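# Clamp the blank in the vise with two hands

## Task

Put the blank in the vise so it rests on both low bars and touches both the fixed jaw and the work stop (the short rod between the jaws), then close the vise by pressing in the black knob next to it, so the blank ends up clamped.

## Robot and tools

Robot: two arms, left_arm (on the +y side, base near (-0.039, +0.357, 0) m) and right_arm (base near (+0.026, -0.315, 0) m). Each ends in a five-finger hand: right_arm has a right hand, left_arm a mirrored left hand. Arm names do not match image sides.

Frame: the scene frame has its origin at table-top height midway between the nominal bases, +z up, +x out over the table. Positions are in metres, orientations as quat_wxyz. Each arm has a hand point 0.05 m in front of the palm and 0.15 m from the wrist face. Its +z runs along the straight fingers, +y out of the palm, and +x across the palm away from the thumb (toward the thumb on the left hand). Straight fingertips reach about 0.06 to 0.07 m past the point and sit 0.06 m behind it along -y. A wrist bracket on the little-finger side can strike things.

The row (used by execute_actions and move): one flat list of 28 numbers covering both arms, each in [-1, 1]. Order: left_arm dx, dy, dz, rx, ry, rz; left hand little, ring, middle, index, thumb_bend, thumb_turn, force_limit, speed; then the same 14 for right_arm. dx..rz are offsets, not poses. They are measured along scene-frame axes from that arm's Hand target as it stood when the action or move began. 1.0 equals 0.6 m of travel or 180 degrees; rx, ry, rz form a single rotation vector turning about the Hand target's position. Sending the same offset again moves the arm further. All zeros re-requests the current Hand target. Finger and thumb values are targets: +1 open/straight, -1 closed; thumb_turn +1 beside the palm, -1 opposed in front of it. force_limit maps -1..+1 to roughly 0..10 N at the fingertip (15 N for the two thumb motors). speed rises from near zero at -1 to full at +0.48 and stays full above that. Hand values are never 'no change': to keep a hand as is, resend the eight hand numbers last carried out for it, or if none yet, its hand_measured six plus hand_force_limit and hand_speed. A grip fits objects about 0.035 to 0.065 m thick with the thumb opposed, handles down to about 0.025 m. For a gentle grip close with speed at -0.94 or lower.

execute_actions(actions, cameras): actions is a list of actions; each action is up to 15 rows, one per 1/30 s step, and a short action repeats its final row. Every row in an action counts from the same start pose. An empty list returns camera images; otherwise request cameras by name (cam_high, cam_low, cam_left_wrist, cam_right_wrist, or "all").

move(target, speed, blend, blocking, cameras): target is one 28-number row or a list of up to 15 rows; every row's offsets count from the Hand targets at the start, not from the previous row. speed is m/s, 0.002 to 4.3, default 0.25 (turn rate up to twice that in rad/s), one value or one per target. blend (m) rounds corners between listed targets; 0 stops at each. blocking=false returns after about 0.5 s while the motion continues. Paths are straight, do not avoid obstacles or the other arm, and stop after 10 s. Steer around an arm's own base rather than past it.

wait(seconds 0 to 10) lets time run holding the last commands. stop brakes a running move. zoom_image(camera, region [x0, y0, x1, y1] in pixels, at most 504 by 504) enlarges part of the latest image. show_instructions shows the reference pages. finished_scene(scene) ends the current scene, giving its number; the clamp must stay in place after the robot lets go.

Results: end_effector_position and end_effector_quat_wxyz per arm in the scene frame, possibly off by a few cm. Hand target is the last commanded pose after a clip that limits orientation to within 40 degrees of the measured one. Arms commonly rest 1 to 3 cm (sometimes 5 cm) short, mostly low, without any contact; send the remaining distance as a new offset. hand_measured, hand_stopped_by (moving, target, force, stalled, fault) and hand_load_n follow the six-motor order; load is positive when the finger is pushed open, and a dropped grip shows as load near 0. Joint velocities may read within noise. Joint torques include gravity and offsets. A move adds a 'move:' line: done, off_target, moving, held or fault, plus limits (paced = pose clipped, held = steps withheld). done means within 10 mm and 2 degrees; neither done nor off_target tells you about contact.

Avoid: dropping parts or releasing them while they move, fast contact, pressing far past a contact point, anything leaving the table, contact or squeezing between the two arms or hands, and excess finger force from pushing, pulling, twisting or swinging loads. A blocked arm keeps pressing until commanded back past its hand point. Long holding, stretched arms or pushing at unreachable poses heats motors; a MOTOR HOT line warns near 85 °C, and at 100 °C the arm drops for 30 to 60 s. Loose objects may occasionally be nudged by outside pushes.

Each tool is called after "Emit:" as name([rows], argument=value, ...), one row to a line, values as JSON.

Reference images:

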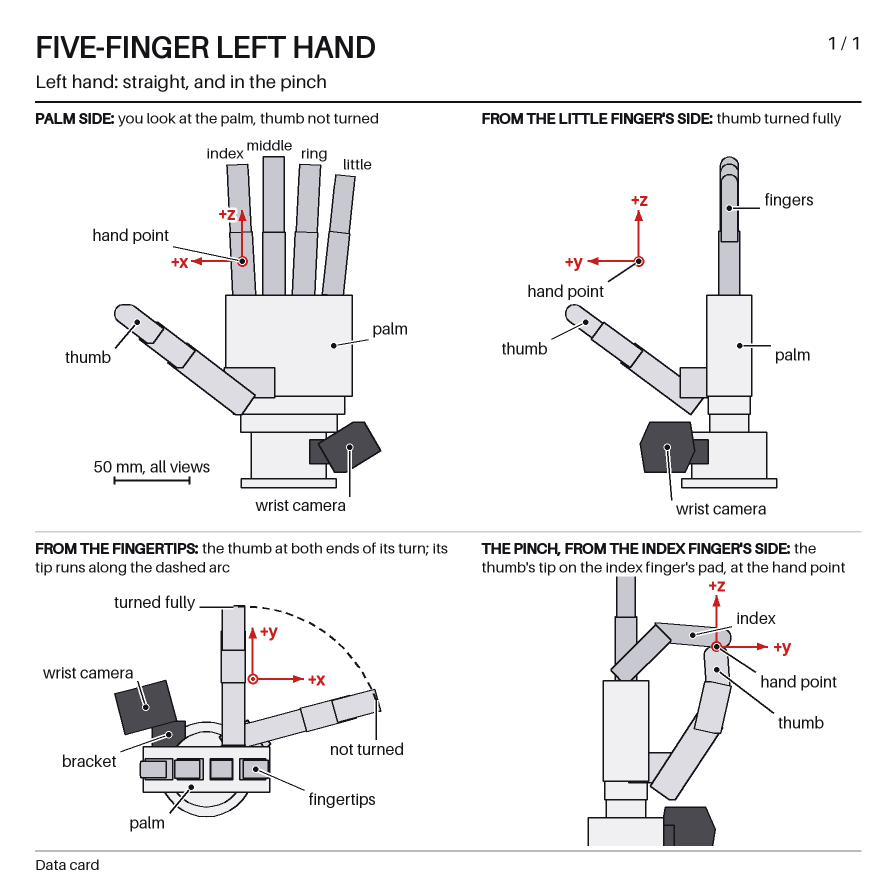

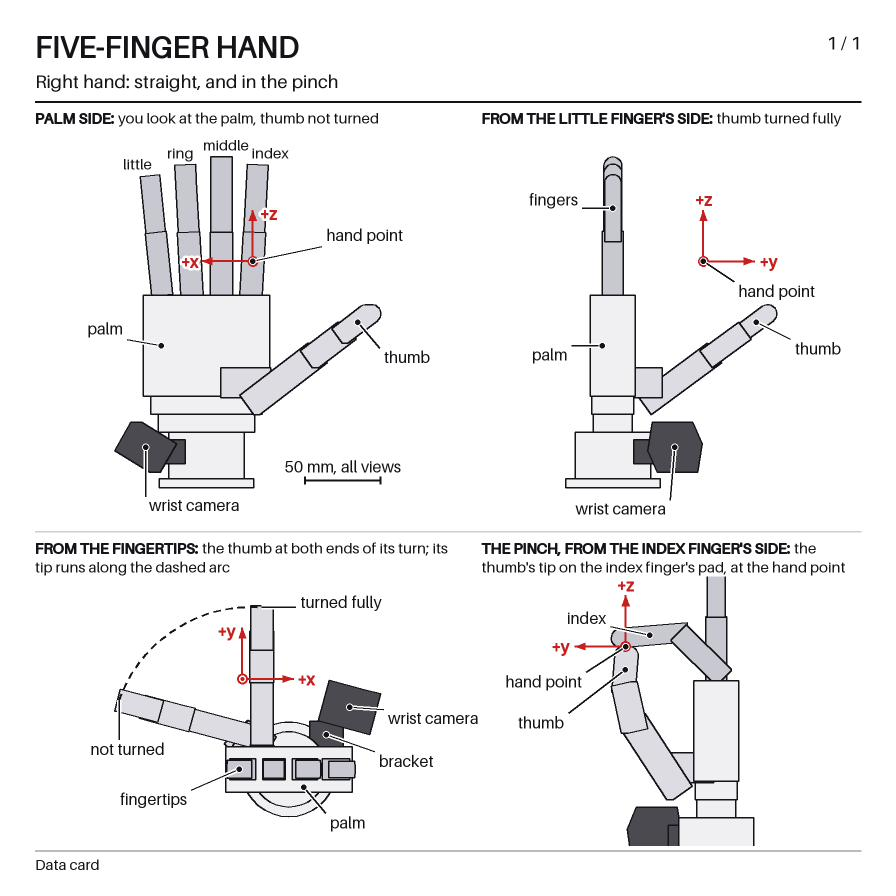

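## Session

Emit:
execute_actions(actions=[])

Scene clock: 0.00 s.
left_arm: end_effector_position=(+0.5218, -0.0219, +0.3241) hand_measured=(+1.000, +1.000, +1.000, +1.000, +1.000, +1.000) hand_load_n=(+0.0, +0.0, +0.0, +0.0, +0.0, +0.0) hand_stopped_by=(target, target, target, target, target, target) hand_force_limit=0.00 hand_speed=-0.80 end_effector_quat_wxyz=(+0.714, +0.036, +0.691, +0.107) | right_arm: end_effector_position=(+0.5295, -0.2563, +0.2335) hand_measured=(+1.000, +1.000, +1.000, +1.000, +1.000, +1.000) hand_load_n=(+0.0, +0.0, +0.0, +0.0, +0.0, +0.0) hand_stopped_by=(target, target, target, target, target, target) hand_force_limit=0.00 hand_speed=-0.80 end_effector_quat_wxyz=(+0.289, -0.246, +0.889, -0.255)
Joint positions: left_arm=[-0.911 1.793 1.371 0.501 -0.987 1.837] | right_arm=[0.193 1.217 1.063 -0.723 0.416 1.03]
Joint velocities: within noise
Joint torques (N m): no reading
Heat: left arm: hottest shoulder 29 °C; right arm: hottest shoulder 29 °C.
Hand target: left_arm +0.5246, -0.0255, +0.3297; +0.718, +0.031, +0.688, +0.103 | right_arm +0.5366, -0.2551, +0.2451; +0.299, -0.243, +0.887, -0.256

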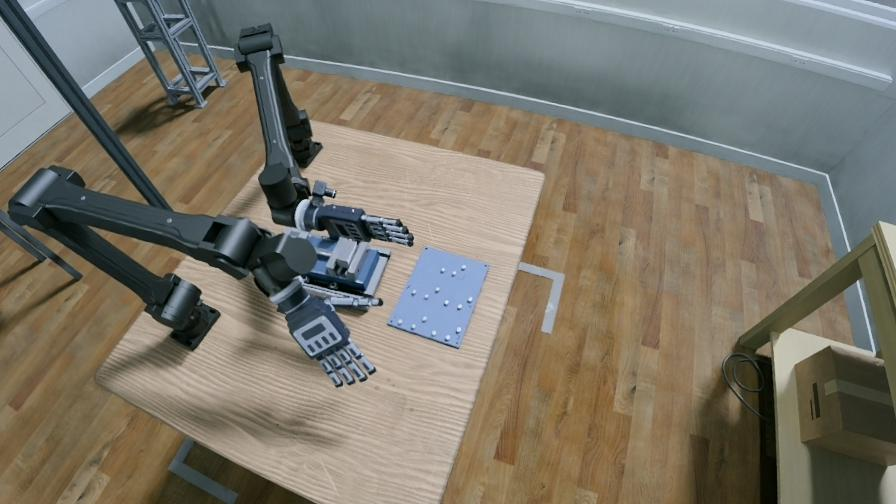

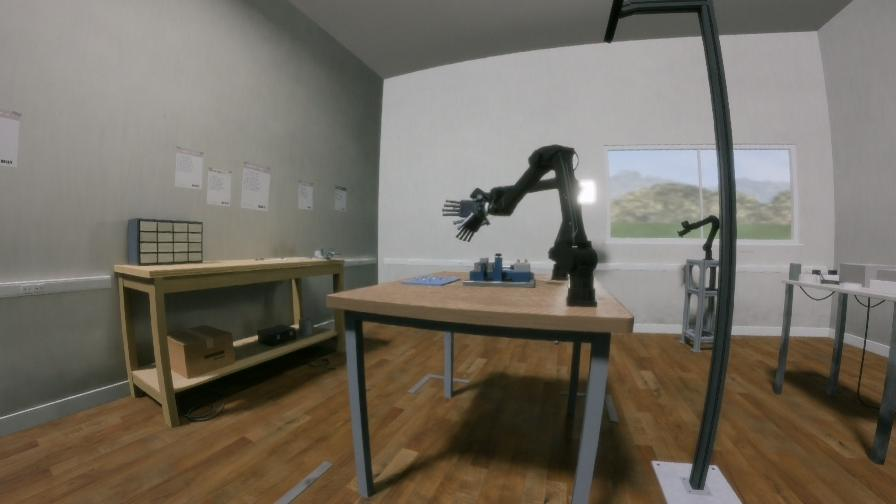

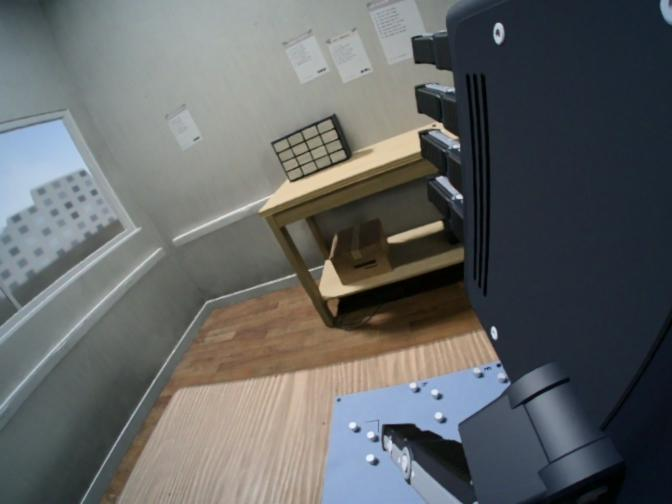

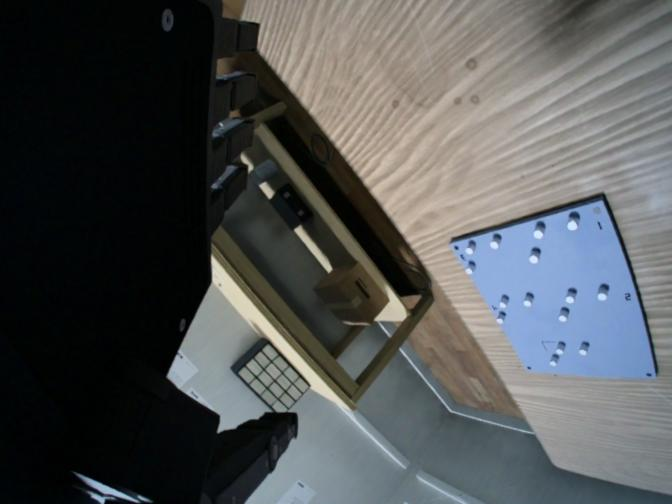

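Emit:
zoom_image(camera="cam_high", region=[240, 180, 500, 360])

Emit:
zoom_image(camera="cam_low", region=[380, 240, 560, 300])

Scaled by 1.938.

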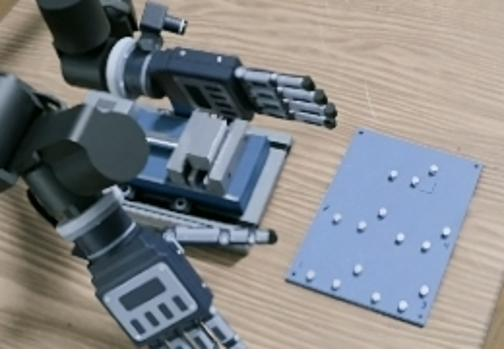

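Scaled by 2.800.

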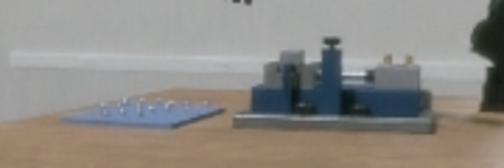

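Emit:
move(target=[-0.1,0.55,0.15,0,0,0, 1,1,1,1,1,1,0,-0.8, -0.2,-0.3,0.2,0,0,0, 1,1,1,1,1,1,0,-0.8], cameras=["all"])

Scene clock: 14.53 s.
left_arm: end_effector_position=(+0.4623, +0.3072, +0.4268) hand_measured=(+1.000, +1.000, +1.000, +1.000, +1.000, +1.000) hand_load_n=(-0.5, +0.0, +0.0, +0.0, +0.0, +0.0) hand_stopped_by=(target, target, target, target, target, target) hand_force_limit=0.00 hand_speed=-0.80 end_effector_quat_wxyz=(+0.723, +0.030, +0.682, +0.107) | right_arm: end_effector_position=(+0.4133, -0.4333, +0.3399) hand_measured=(+1.000, +1.000, +1.000, +1.000, +1.000, +1.000) hand_load_n=(+0.0, +0.0, +0.0, -0.5, -0.5, -0.5) hand_stopped_by=(target, target, target, target, target, target) hand_force_limit=0.00 hand_speed=-0.80 end_effector_quat_wxyz=(+0.287, -0.240, +0.895, -0.245)
Joint positions: left_arm=[-0.422 1.046 0.873 0.25 -0.504 1.799] | right_arm=[-0.399 0.963 1.159 -0.994 0.003 0.605]
Joint torques (N m): left_arm=[1.03 -3.19 9.62 1.4 0.04 -0.21] | right_arm=[-0.62 -6.07 14.23 1.18 -0.23 -0.23]
Heat: left arm: hottest shoulder 29 °C; right arm: hottest elbow 30 °C.
Hand target: left_arm +0.4646, +0.3045, +0.4196; +0.718, +0.031, +0.688, +0.103 | right_arm +0.4167, -0.4352, +0.3650; +0.299, -0.243, +0.887, -0.256
Off the commanded pose: left_arm 0.008 m, 1 deg | right_arm 0.025 m, 2 deg.
move: off_target (right_arm)

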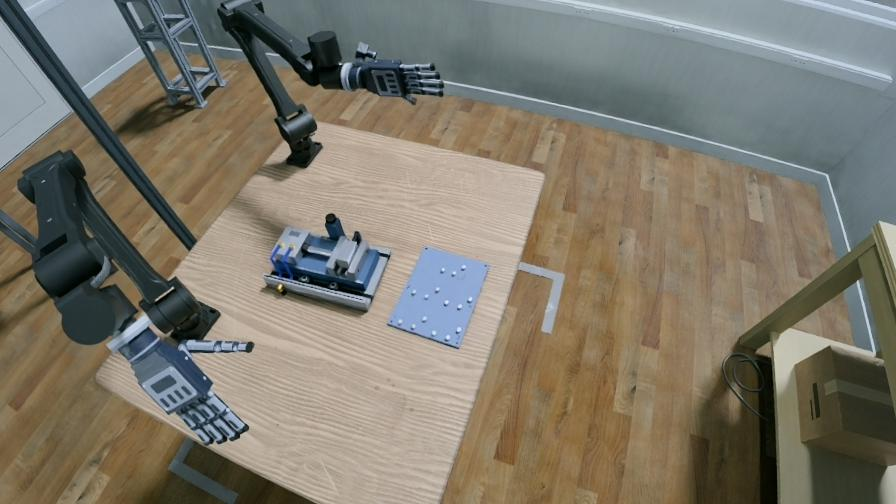

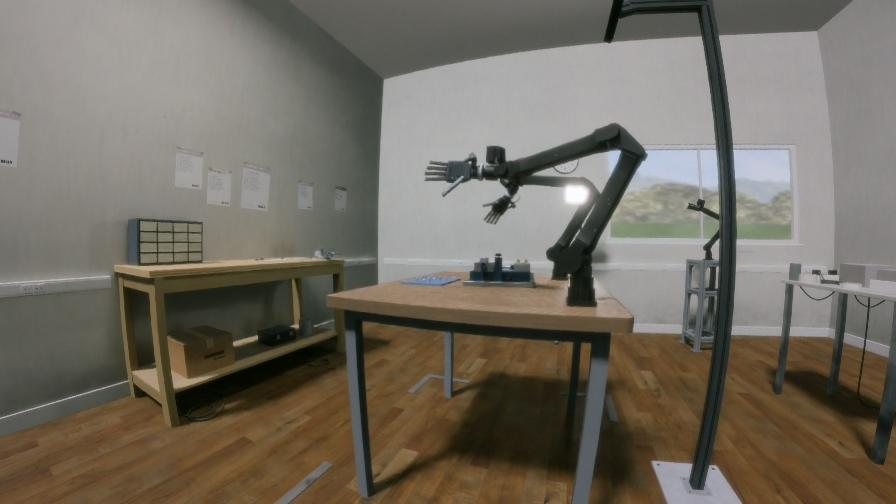

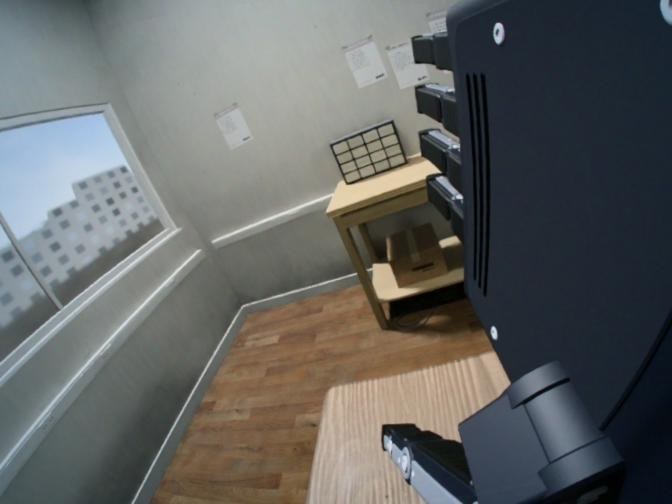

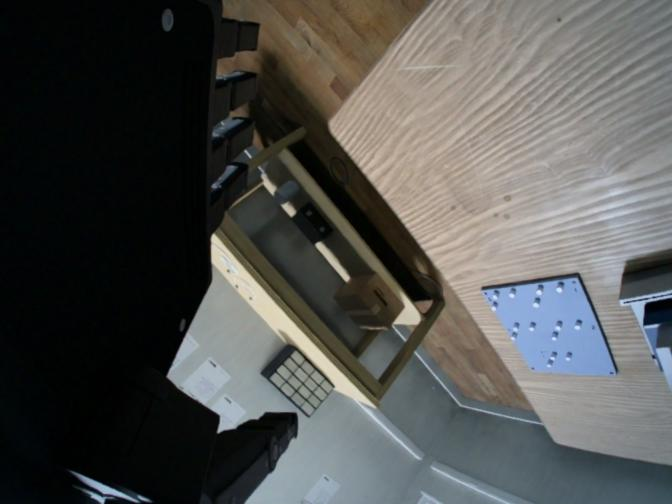

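Emit:
zoom_image(camera="cam_high", region=[250, 200, 400, 320])

Emit:
zoom_image(camera="cam_high", region=[380, 235, 500, 355])

Emit:
zoom_image(camera="cam_low", region=[450, 245, 550, 295])

Scaled by 3.360.

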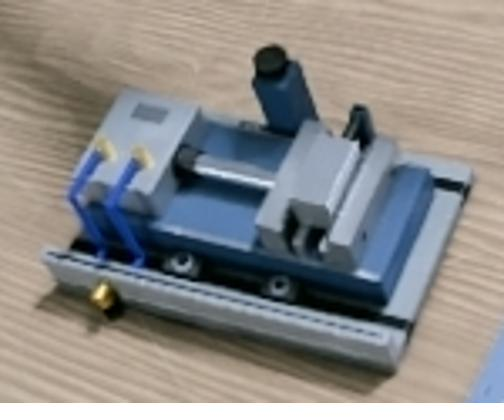

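Scaled by 4.200.

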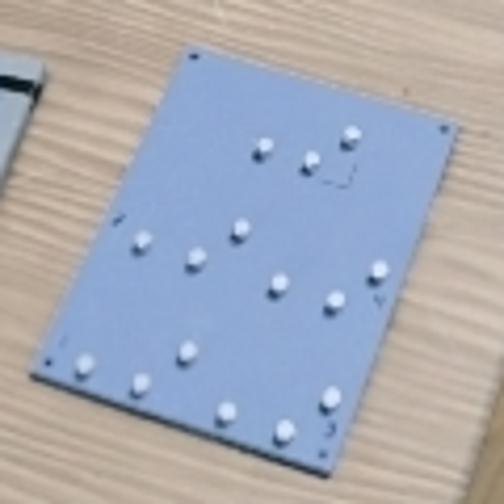

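Scaled by 5.040.

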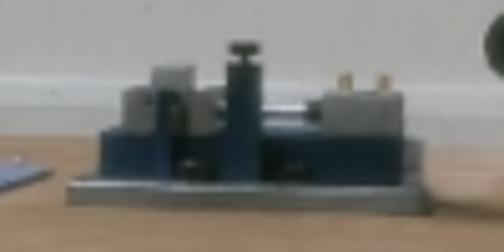

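Emit:
move(target=[0,0,0,0,0,0, 1,1,1,1,1,1,0,-0.8, -0.111,0.358,-0.058,-0.0205,0.268,0.311, 1,1,1,1,1,1,0,-0.8], cameras=["all"])

Scene clock: 56.07 s.
left_arm: end_effector_position=(+0.4623, +0.3072, +0.4268) hand_measured=(+1.000, +1.000, +1.000, +1.000, +1.000, +1.000) hand_load_n=(+0.0, +0.0, +0.0, +0.0, +0.0, +0.0) hand_stopped_by=(target, target, target, target, target, target) hand_force_limit=0.00 hand_speed=-0.80 end_effector_quat_wxyz=(+0.723, +0.030, +0.682, +0.107) | right_arm: end_effector_position=(+0.3427, -0.2223, +0.3176) hand_measured=(+1.000, +1.000, +1.000, +1.000, +1.000, +1.000) hand_load_n=(+0.0, +0.0, +0.0, +0.0, +0.0, +0.0) hand_stopped_by=(target, target, target, target, target, target) hand_force_limit=0.00 hand_speed=-0.80 end_effector_quat_wxyz=(-0.032, +0.701, -0.712, +0.017)
Joint positions: left_arm=[-0.422 1.046 0.873 0.25 -0.504 1.799] | right_arm=[0.199 1.304 1.501 -1.696 -0.011 0.173]
Joint torques (N m): left_arm=[1.03 -3.19 9.63 1.39 0.05 -0.21] | right_arm=[-0.26 -9 12.62 0.02 -0.18 -0.23]
Heat: left arm: hottest shoulder 29 °C; right arm: hottest elbow 39 °C.
Hand target: left_arm +0.4646, +0.3045, +0.4196; +0.718, +0.031, +0.688, +0.103 | right_arm +0.3500, -0.2204, +0.3303; +0.000, +0.707, -0.707, +0.000
Off the commanded pose: left_arm 0.008 m, 1 deg | right_arm 0.015 m, 4 deg.
joint sent to its limit (right arm) — joint 4 (wrist pitch), lower limit. The joint targets are off in orientation, not in position.
move: off_target (right_arm)

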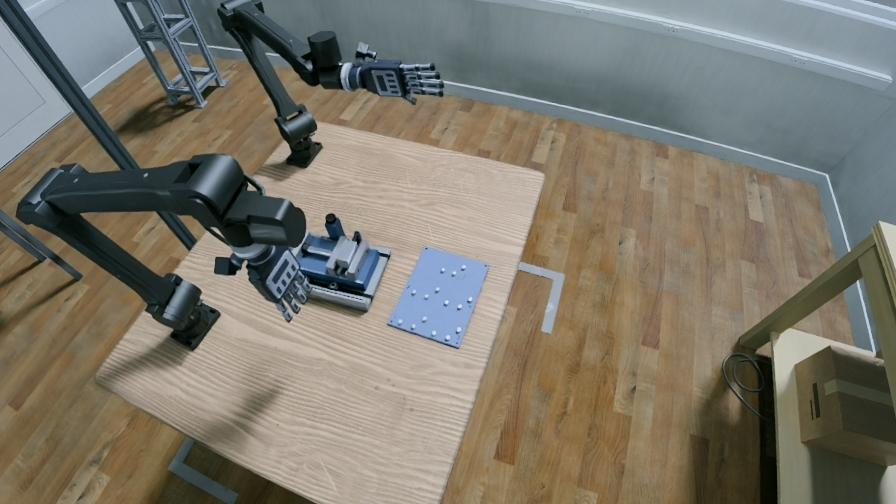

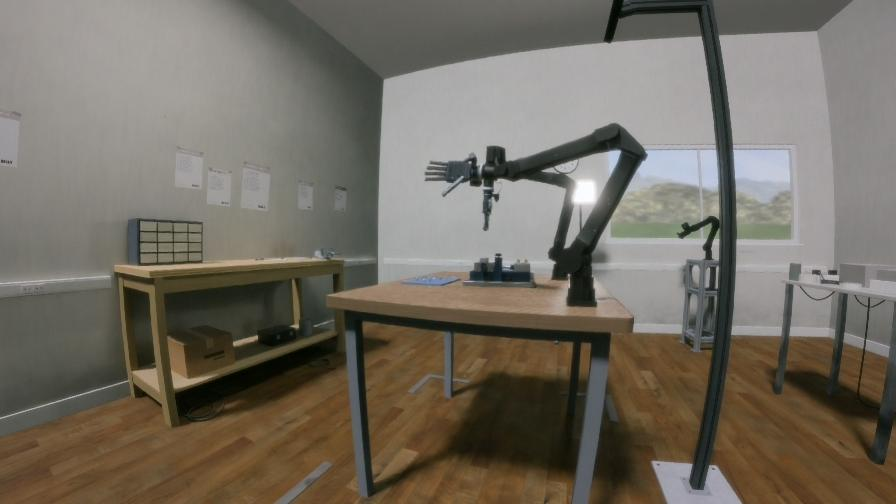

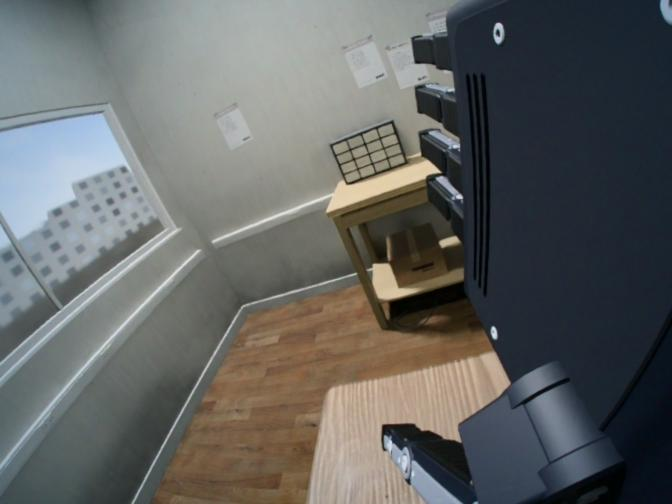

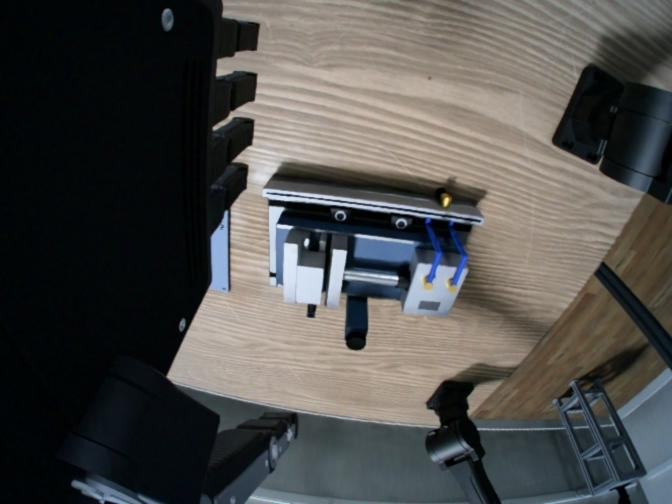

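Emit:
zoom_image(camera="cam_right_wrist", region=[250, 160, 500, 360])

Emit:
zoom_image(camera="cam_right_wrist", region=[260, 210, 380, 330])

Scaled by 2.016 from the camera's 672x504 image, which has a finer 960x720 frame.

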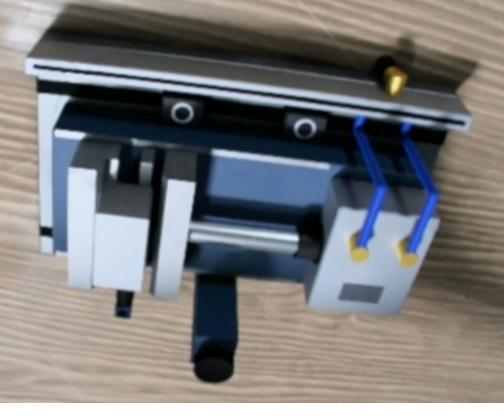

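Scaled by 4.200 from the camera's 672x504 image, which has a finer 960x720 frame.

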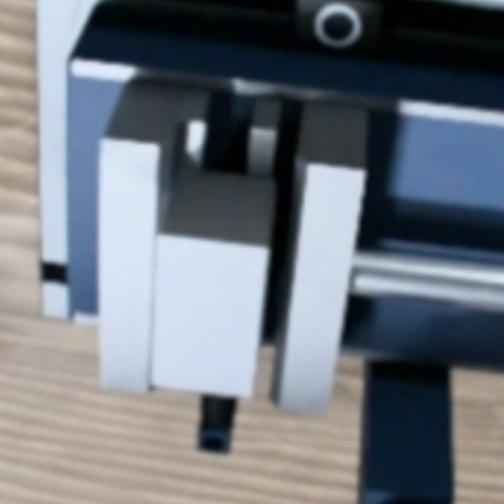

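Emit:
move(target=[-0.075,-0.058,-0.233,-0.4537,0.3399,0.3973, 1,1,1,1,1,1,0,-0.8, 0.05,0,-0.1,0,0,0, 1,1,1,1,1,1,0,-0.8], cameras=["all"])

Scene clock: 78.80 s.
left_arm: end_effector_position=(+0.4103, +0.2700, +0.2762) hand_measured=(+1.000, +1.000, +1.000, +1.000, +1.000, +1.000) hand_load_n=(+0.0, +0.0, +0.0, +0.0, +0.0, +0.0) hand_stopped_by=(target, target, target, target, target, target) hand_force_limit=0.00 hand_speed=-0.80 end_effector_quat_wxyz=(+0.002, +0.701, -0.713, -0.004) | right_arm: end_effector_position=(+0.3756, -0.2190, +0.2775) hand_measured=(+1.000, +1.000, +1.000, +1.000, +1.000, +1.000) hand_load_n=(-0.5, +0.0, +0.0, +0.0, +0.0, +0.0) hand_stopped_by=(target, target, target, target, target, target) hand_force_limit=0.00 hand_speed=-0.80 end_effector_quat_wxyz=(-0.004, +0.704, -0.710, +0.001)
Joint positions: left_arm=[-0.13 1.694 1.815 -1.699 -0.002 -0.095] | right_arm=[0.199 1.42 1.501 -1.645 -0.003 0.165]
Joint torques (N m): left_arm=[1.67 -10.23 11.26 -0.32 0.03 -0.24] | right_arm=[-0.73 -10.81 8.66 0.92 -0.01 -0.24]
Heat: left arm: hottest elbow 30 °C; right arm: hottest elbow 41 °C.
Hand target: left_arm +0.4196, +0.2696, +0.2798; +0.000, +0.707, -0.707, +0.000 | right_arm +0.3801, -0.2204, +0.2703; +0.000, +0.707, -0.707, +0.000
Off the commanded pose: left_arm 0.010 m, 1 deg | right_arm 0.009 m, 1 deg.
move: done

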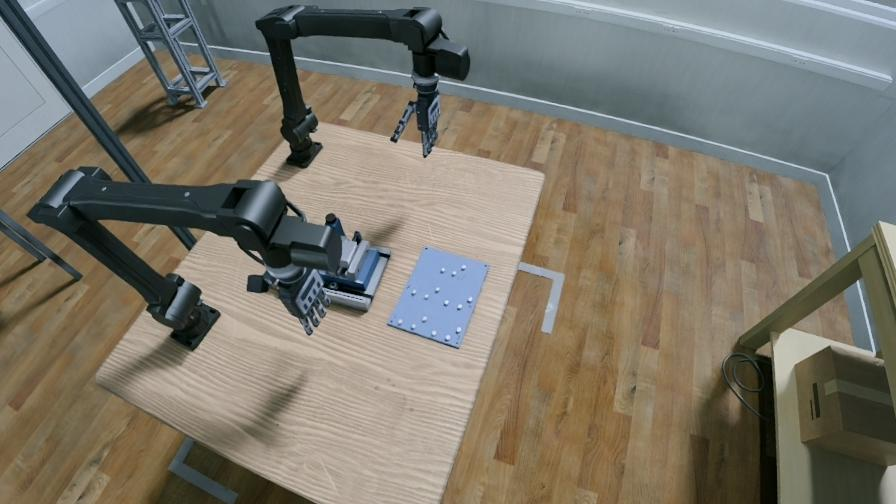

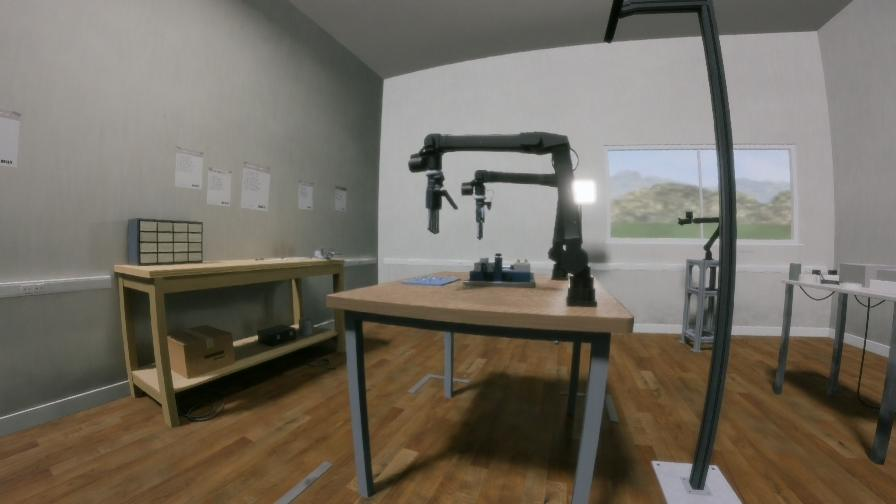

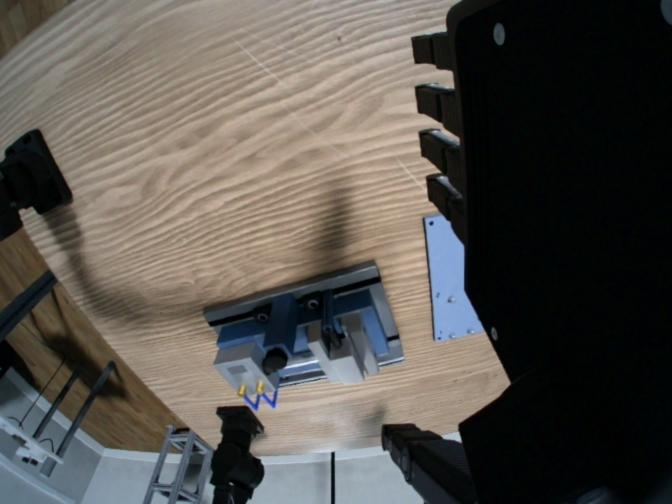

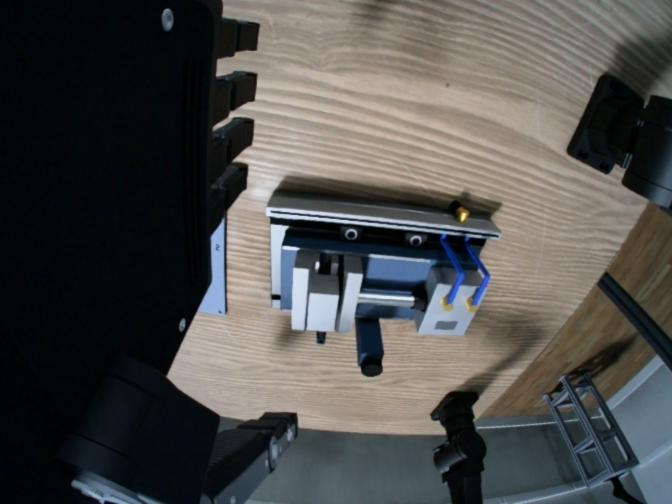

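Emit:
zoom_image(camera="cam_left_wrist", region=[200, 250, 420, 410])

Emit:
zoom_image(camera="cam_right_wrist", region=[260, 190, 400, 390])

Scaled by 2.291 from the camera's 672x504 image, which has a finer 960x720 frame.

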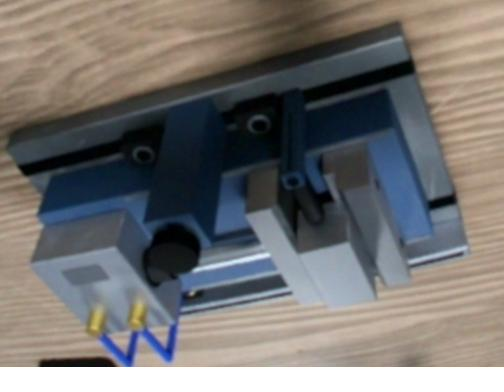

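Scaled by 2.520 from the camera's 672x504 image, which has a finer 960x720 frame.

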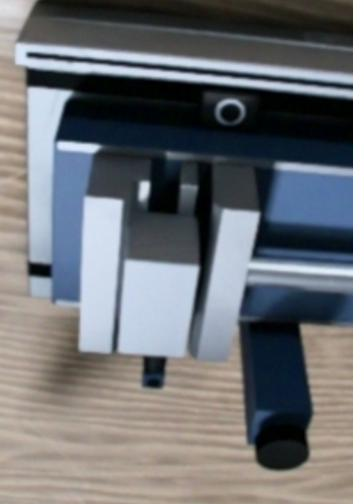

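Emit:
move(target=[0,-0.15,-0.03,0,0,0, 1,1,1,1,1,1,0,-0.8, 0.1,0.12,-0.1,0,0,0, 1,1,1,1,1,1,0,-0.8], cameras=["all"])

Emit:
zoom_image(camera="cam_right_wrist", region=[260, 190, 500, 430])

Emit:
zoom_image(camera="cam_left_wrist", region=[200, 250, 450, 430])

Scene clock: 106.03 s.
left_arm: end_effector_position=(+0.4046, +0.1805, +0.2564) hand_measured=(+1.000, +1.000, +1.000, +1.000, +1.000, +1.000) hand_load_n=(+0.0, +0.0, +0.0, +0.0, +0.0, +0.0) hand_stopped_by=(target, target, target, target, target, target) hand_force_limit=0.00 hand_speed=-0.80 end_effector_quat_wxyz=(+0.008, +0.700, -0.714, -0.014) | right_arm: end_effector_position=(+0.4225, -0.1532, +0.1944) hand_measured=(+1.000, +1.000, +1.000, +1.000, +1.000, +1.000) hand_load_n=(+0.0, +0.0, +0.0, +0.0, +0.0, +0.0) hand_stopped_by=(target, target, target, target, target, target) hand_force_limit=0.00 hand_speed=-0.80 end_effector_quat_wxyz=(+0.026, +0.711, -0.703, -0.015)
Joint positions: left_arm=[-0.301 1.74 1.82 -1.682 0.001 -0.262] | right_arm=[0.323 1.632 1.512 -1.512 -0.001 0.27]
Joint torques (N m): left_arm=[1.85 -11.16 11.59 0.32 -0.08 -0.26] | right_arm=[-0.67 -15.85 12.67 0.68 -0.1 -0.05]
Heat: left arm: hottest elbow 32 °C; right arm: hottest elbow 39 °C.
Hand target: left_arm +0.4196, +0.1796, +0.2617; +0.000, +0.707, -0.707, +0.000 | right_arm +0.4401, -0.1484, +0.2102; +0.000, +0.707, -0.707, +0.000
Off the commanded pose: left_arm 0.016 m, 2 deg | right_arm 0.024 m, 4 deg.
move: off_target (left_arm, right_arm)

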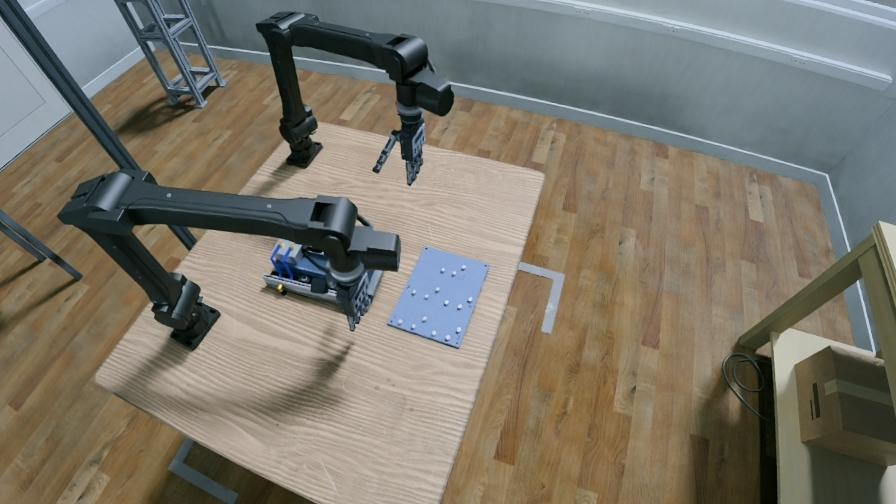

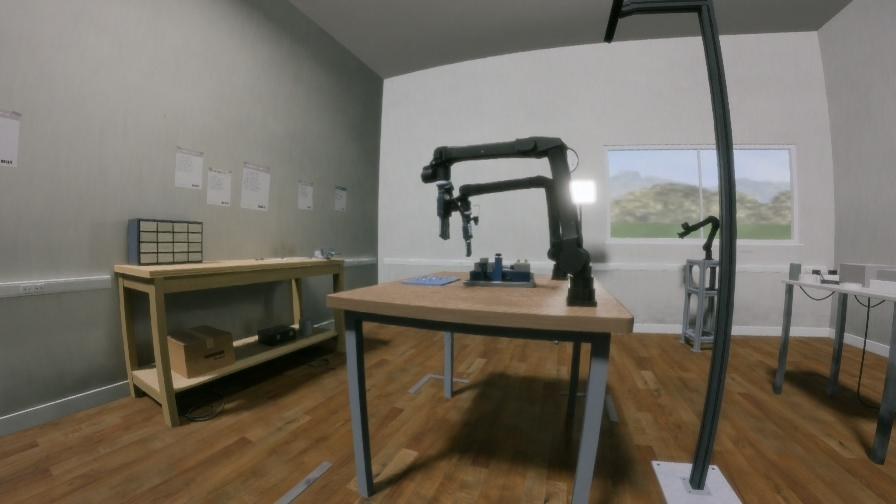

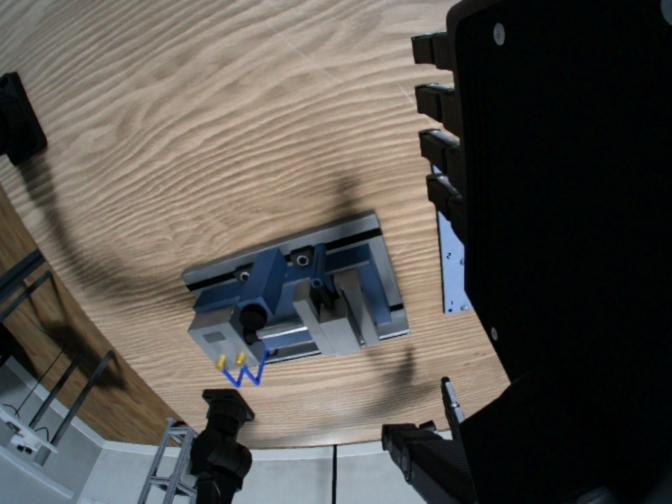

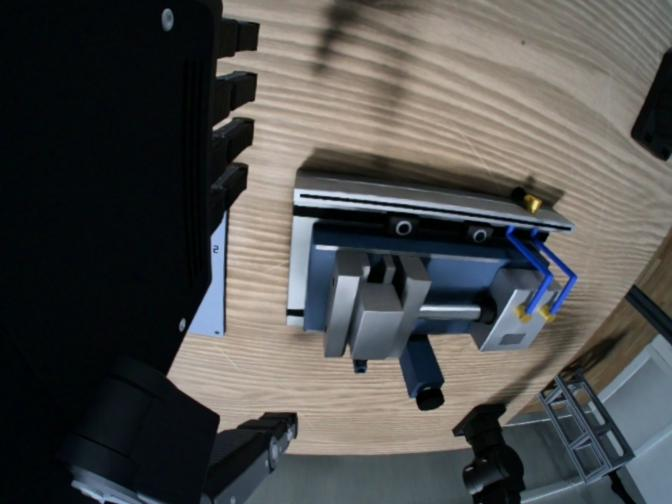

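Scaled by 2.100 from the camera's 672x504 image, which has a finer 960x720 frame.

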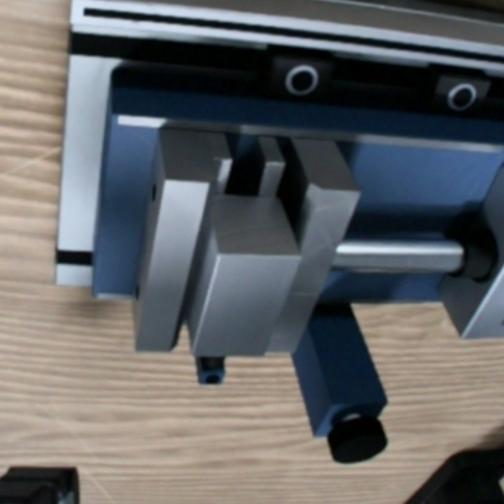

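Scaled by 2.016 from the camera's 672x504 image, which has a finer 960x720 frame.

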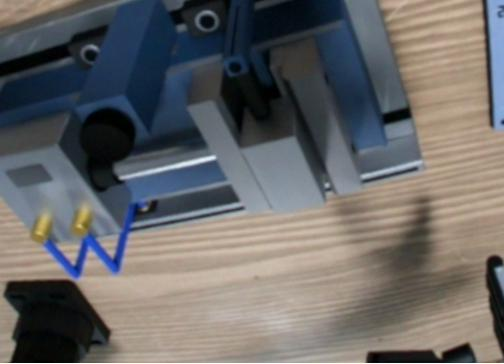

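Emit:
move(target=[0,0,0,0,0,0, 1,1,1,1,1,1,0,-0.8, -0.05,-0.13,-0.042,0.194,0,0, 1,1,1,1,1,1,0,-0.8], cameras=["cam_high","cam_right_wrist"])

Emit:
zoom_image(camera="cam_right_wrist", region=[300, 150, 480, 330])

Scene clock: 173.20 s.
left_arm: end_effector_position=(+0.4046, +0.1805, +0.2564) hand_measured=(+1.000, +1.000, +1.000, +1.000, +1.000, +1.000) hand_load_n=(+0.0, +0.0, +0.0, +0.0, -0.5, +0.5) hand_stopped_by=(target, target, target, target, target, target) hand_force_limit=0.00 hand_speed=-0.80 end_effector_quat_wxyz=(+0.008, +0.700, -0.714, -0.014) | right_arm: end_effector_position=(+0.4105, -0.2265, +0.1914) hand_measured=(+1.000, +1.000, +1.000, +1.000, +1.000, +1.000) hand_load_n=(+0.0, +0.0, +0.0, +0.0, +0.0, +0.0) hand_stopped_by=(target, target, target, target, target, target) hand_force_limit=0.00 hand_speed=-0.80 end_effector_quat_wxyz=(-0.214, +0.672, -0.677, -0.208)
Joint positions: left_arm=[-0.301 1.74 1.82 -1.682 0.001 -0.262] | right_arm=[-0.064 1.55 1.277 -1.359 -0.603 -0.117]
Joint torques (N m): left_arm=[1.9 -11.11 11.58 0.32 -0.08 -0.24] | right_arm=[-0.44 -12.81 8.05 0.5 -0.76 -0.22]
Heat: left arm: hottest shoulder 33 °C; right arm: hottest elbow 43 °C.
Hand target: left_arm +0.4195, +0.1796, +0.2617; +0.000, +0.707, -0.707, +0.000 | right_arm +0.4101, -0.2264, +0.1851; -0.212, +0.674, -0.675, -0.212
Off the commanded pose: left_arm 0.016 m, 2 deg | right_arm 0.006 m, 1 deg.
move: off_target (left_arm)
Images, in order (width x height): cam_high 896x504, cam_right_wrist 672x504.

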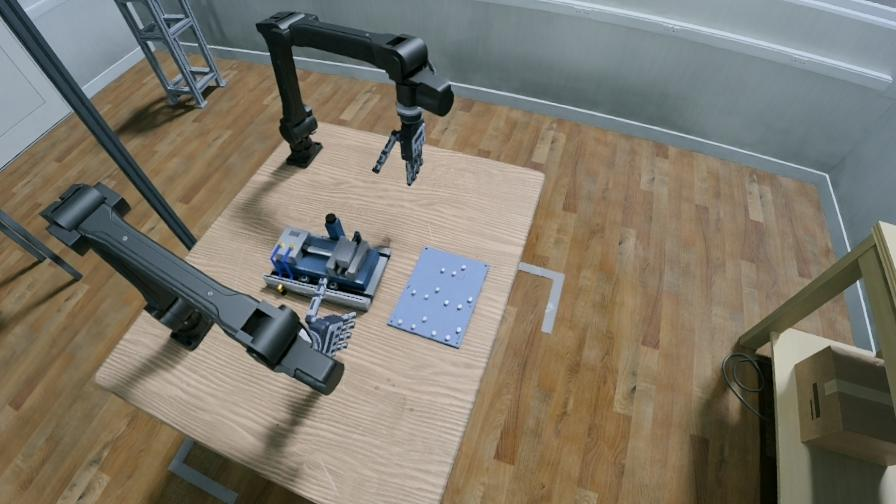

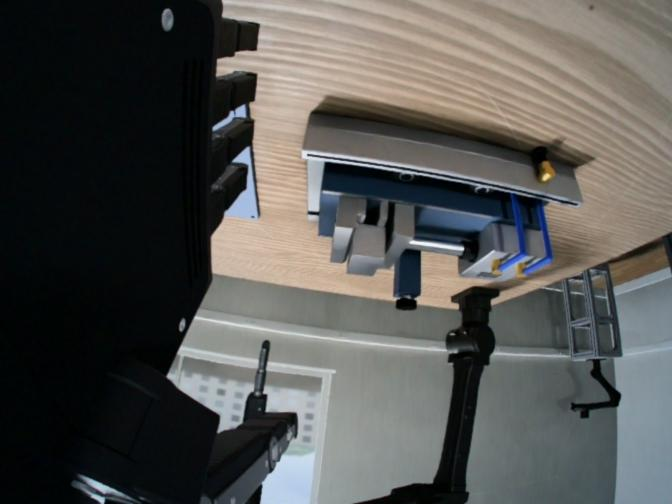

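Scaled by 2.800 from the camera's 672x504 image, which has a finer 960x720 frame.

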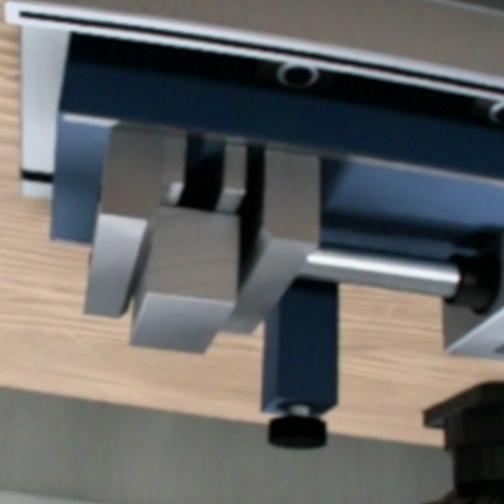

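Emit:
zoom_image(camera="cam_right_wrist", region=[325, 185, 415, 285])

Scaled by 5.040 from the camera's 672x504 image, which has a finer 960x720 frame.

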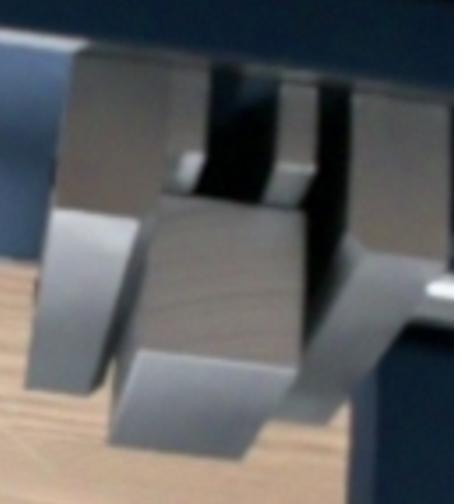

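Emit:
move(target=[-0.016,0.1,-0.12,-0.194,0,0, 1,1,1,1,1,1,0,-0.8, 0,0,0,0,0,0, 1,1,1,1,1,1,0,-0.8], cameras=["cam_high","cam_left_wrist"])

Emit:
zoom_image(camera="cam_left_wrist", region=[200, 150, 420, 350])

Scene clock: 194.07 s.
left_arm: end_effector_position=(+0.4072, +0.2392, +0.1960) hand_measured=(+1.000, +1.000, +1.000, +1.000, +1.000, +1.000) hand_load_n=(+0.0, +0.0, +0.0, +0.0, +0.0, +0.0) hand_stopped_by=(target, target, target, target, target, target) hand_force_limit=0.00 hand_speed=-0.80 end_effector_quat_wxyz=(+0.212, +0.678, -0.671, +0.211) | right_arm: end_effector_position=(+0.4105, -0.2265, +0.1914) hand_measured=(+1.000, +1.000, +1.000, +1.000, +1.000, +1.000) hand_load_n=(+0.0, +0.0, +0.0, +0.0, +0.0, +0.0) hand_stopped_by=(target, target, target, target, target, target) hand_force_limit=0.00 hand_speed=-0.80 end_effector_quat_wxyz=(-0.214, +0.673, -0.677, -0.208)
Joint positions: left_arm=[0.02 1.693 1.465 -1.367 0.607 0.036] | right_arm=[-0.064 1.55 1.277 -1.359 -0.603 -0.118]
Joint torques (N m): left_arm=[1.2 -10.46 8.38 0.42 0.48 -0.01] | right_arm=[-0.44 -12.81 8.06 0.5 -0.75 -0.22]
Heat: left arm: hottest elbow 34 °C; right arm: hottest elbow 41 °C.
Hand target: left_arm +0.4099, +0.2396, +0.1898; +0.212, +0.674, -0.675, +0.212 | right_arm +0.4101, -0.2264, +0.1851; -0.212, +0.674, -0.675, -0.212
Off the commanded pose: left_arm 0.007 m, 1 deg | right_arm 0.006 m, 1 deg.
move: done
Images, in order (width x height): cam_high 896x504, cam_left_wrist 672x504.

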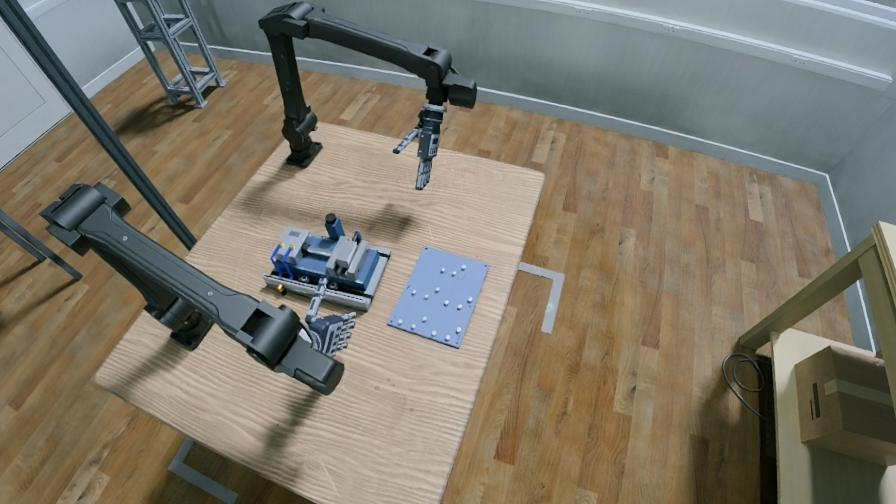

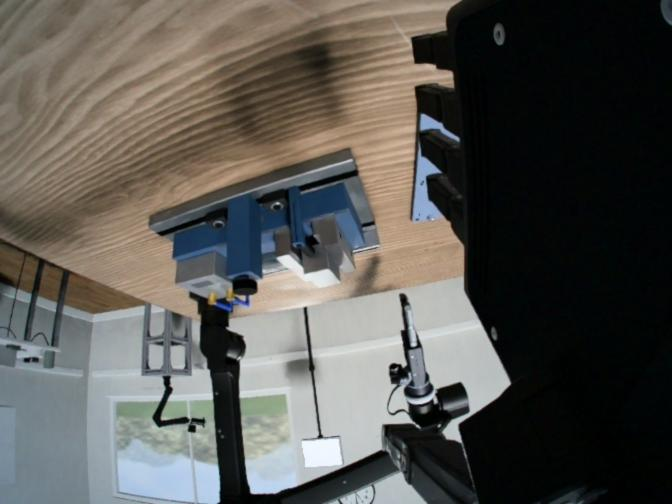

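Scaled by 2.291 from the camera's 672x504 image, which has a finer 960x720 frame.

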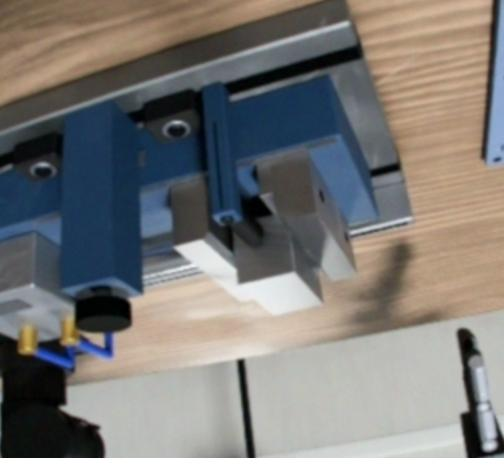

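Emit:
zoom_image(camera="cam_left_wrist", region=[265, 180, 365, 300])

Scaled by 4.200 from the camera's 672x504 image, which has a finer 960x720 frame.

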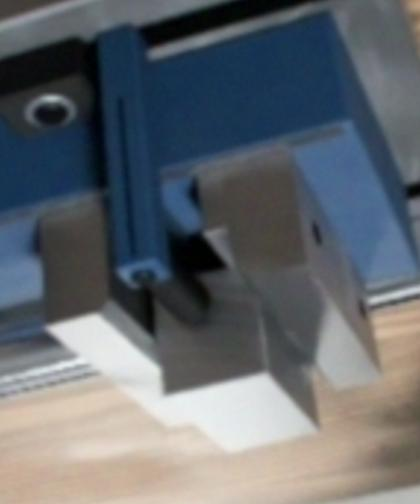

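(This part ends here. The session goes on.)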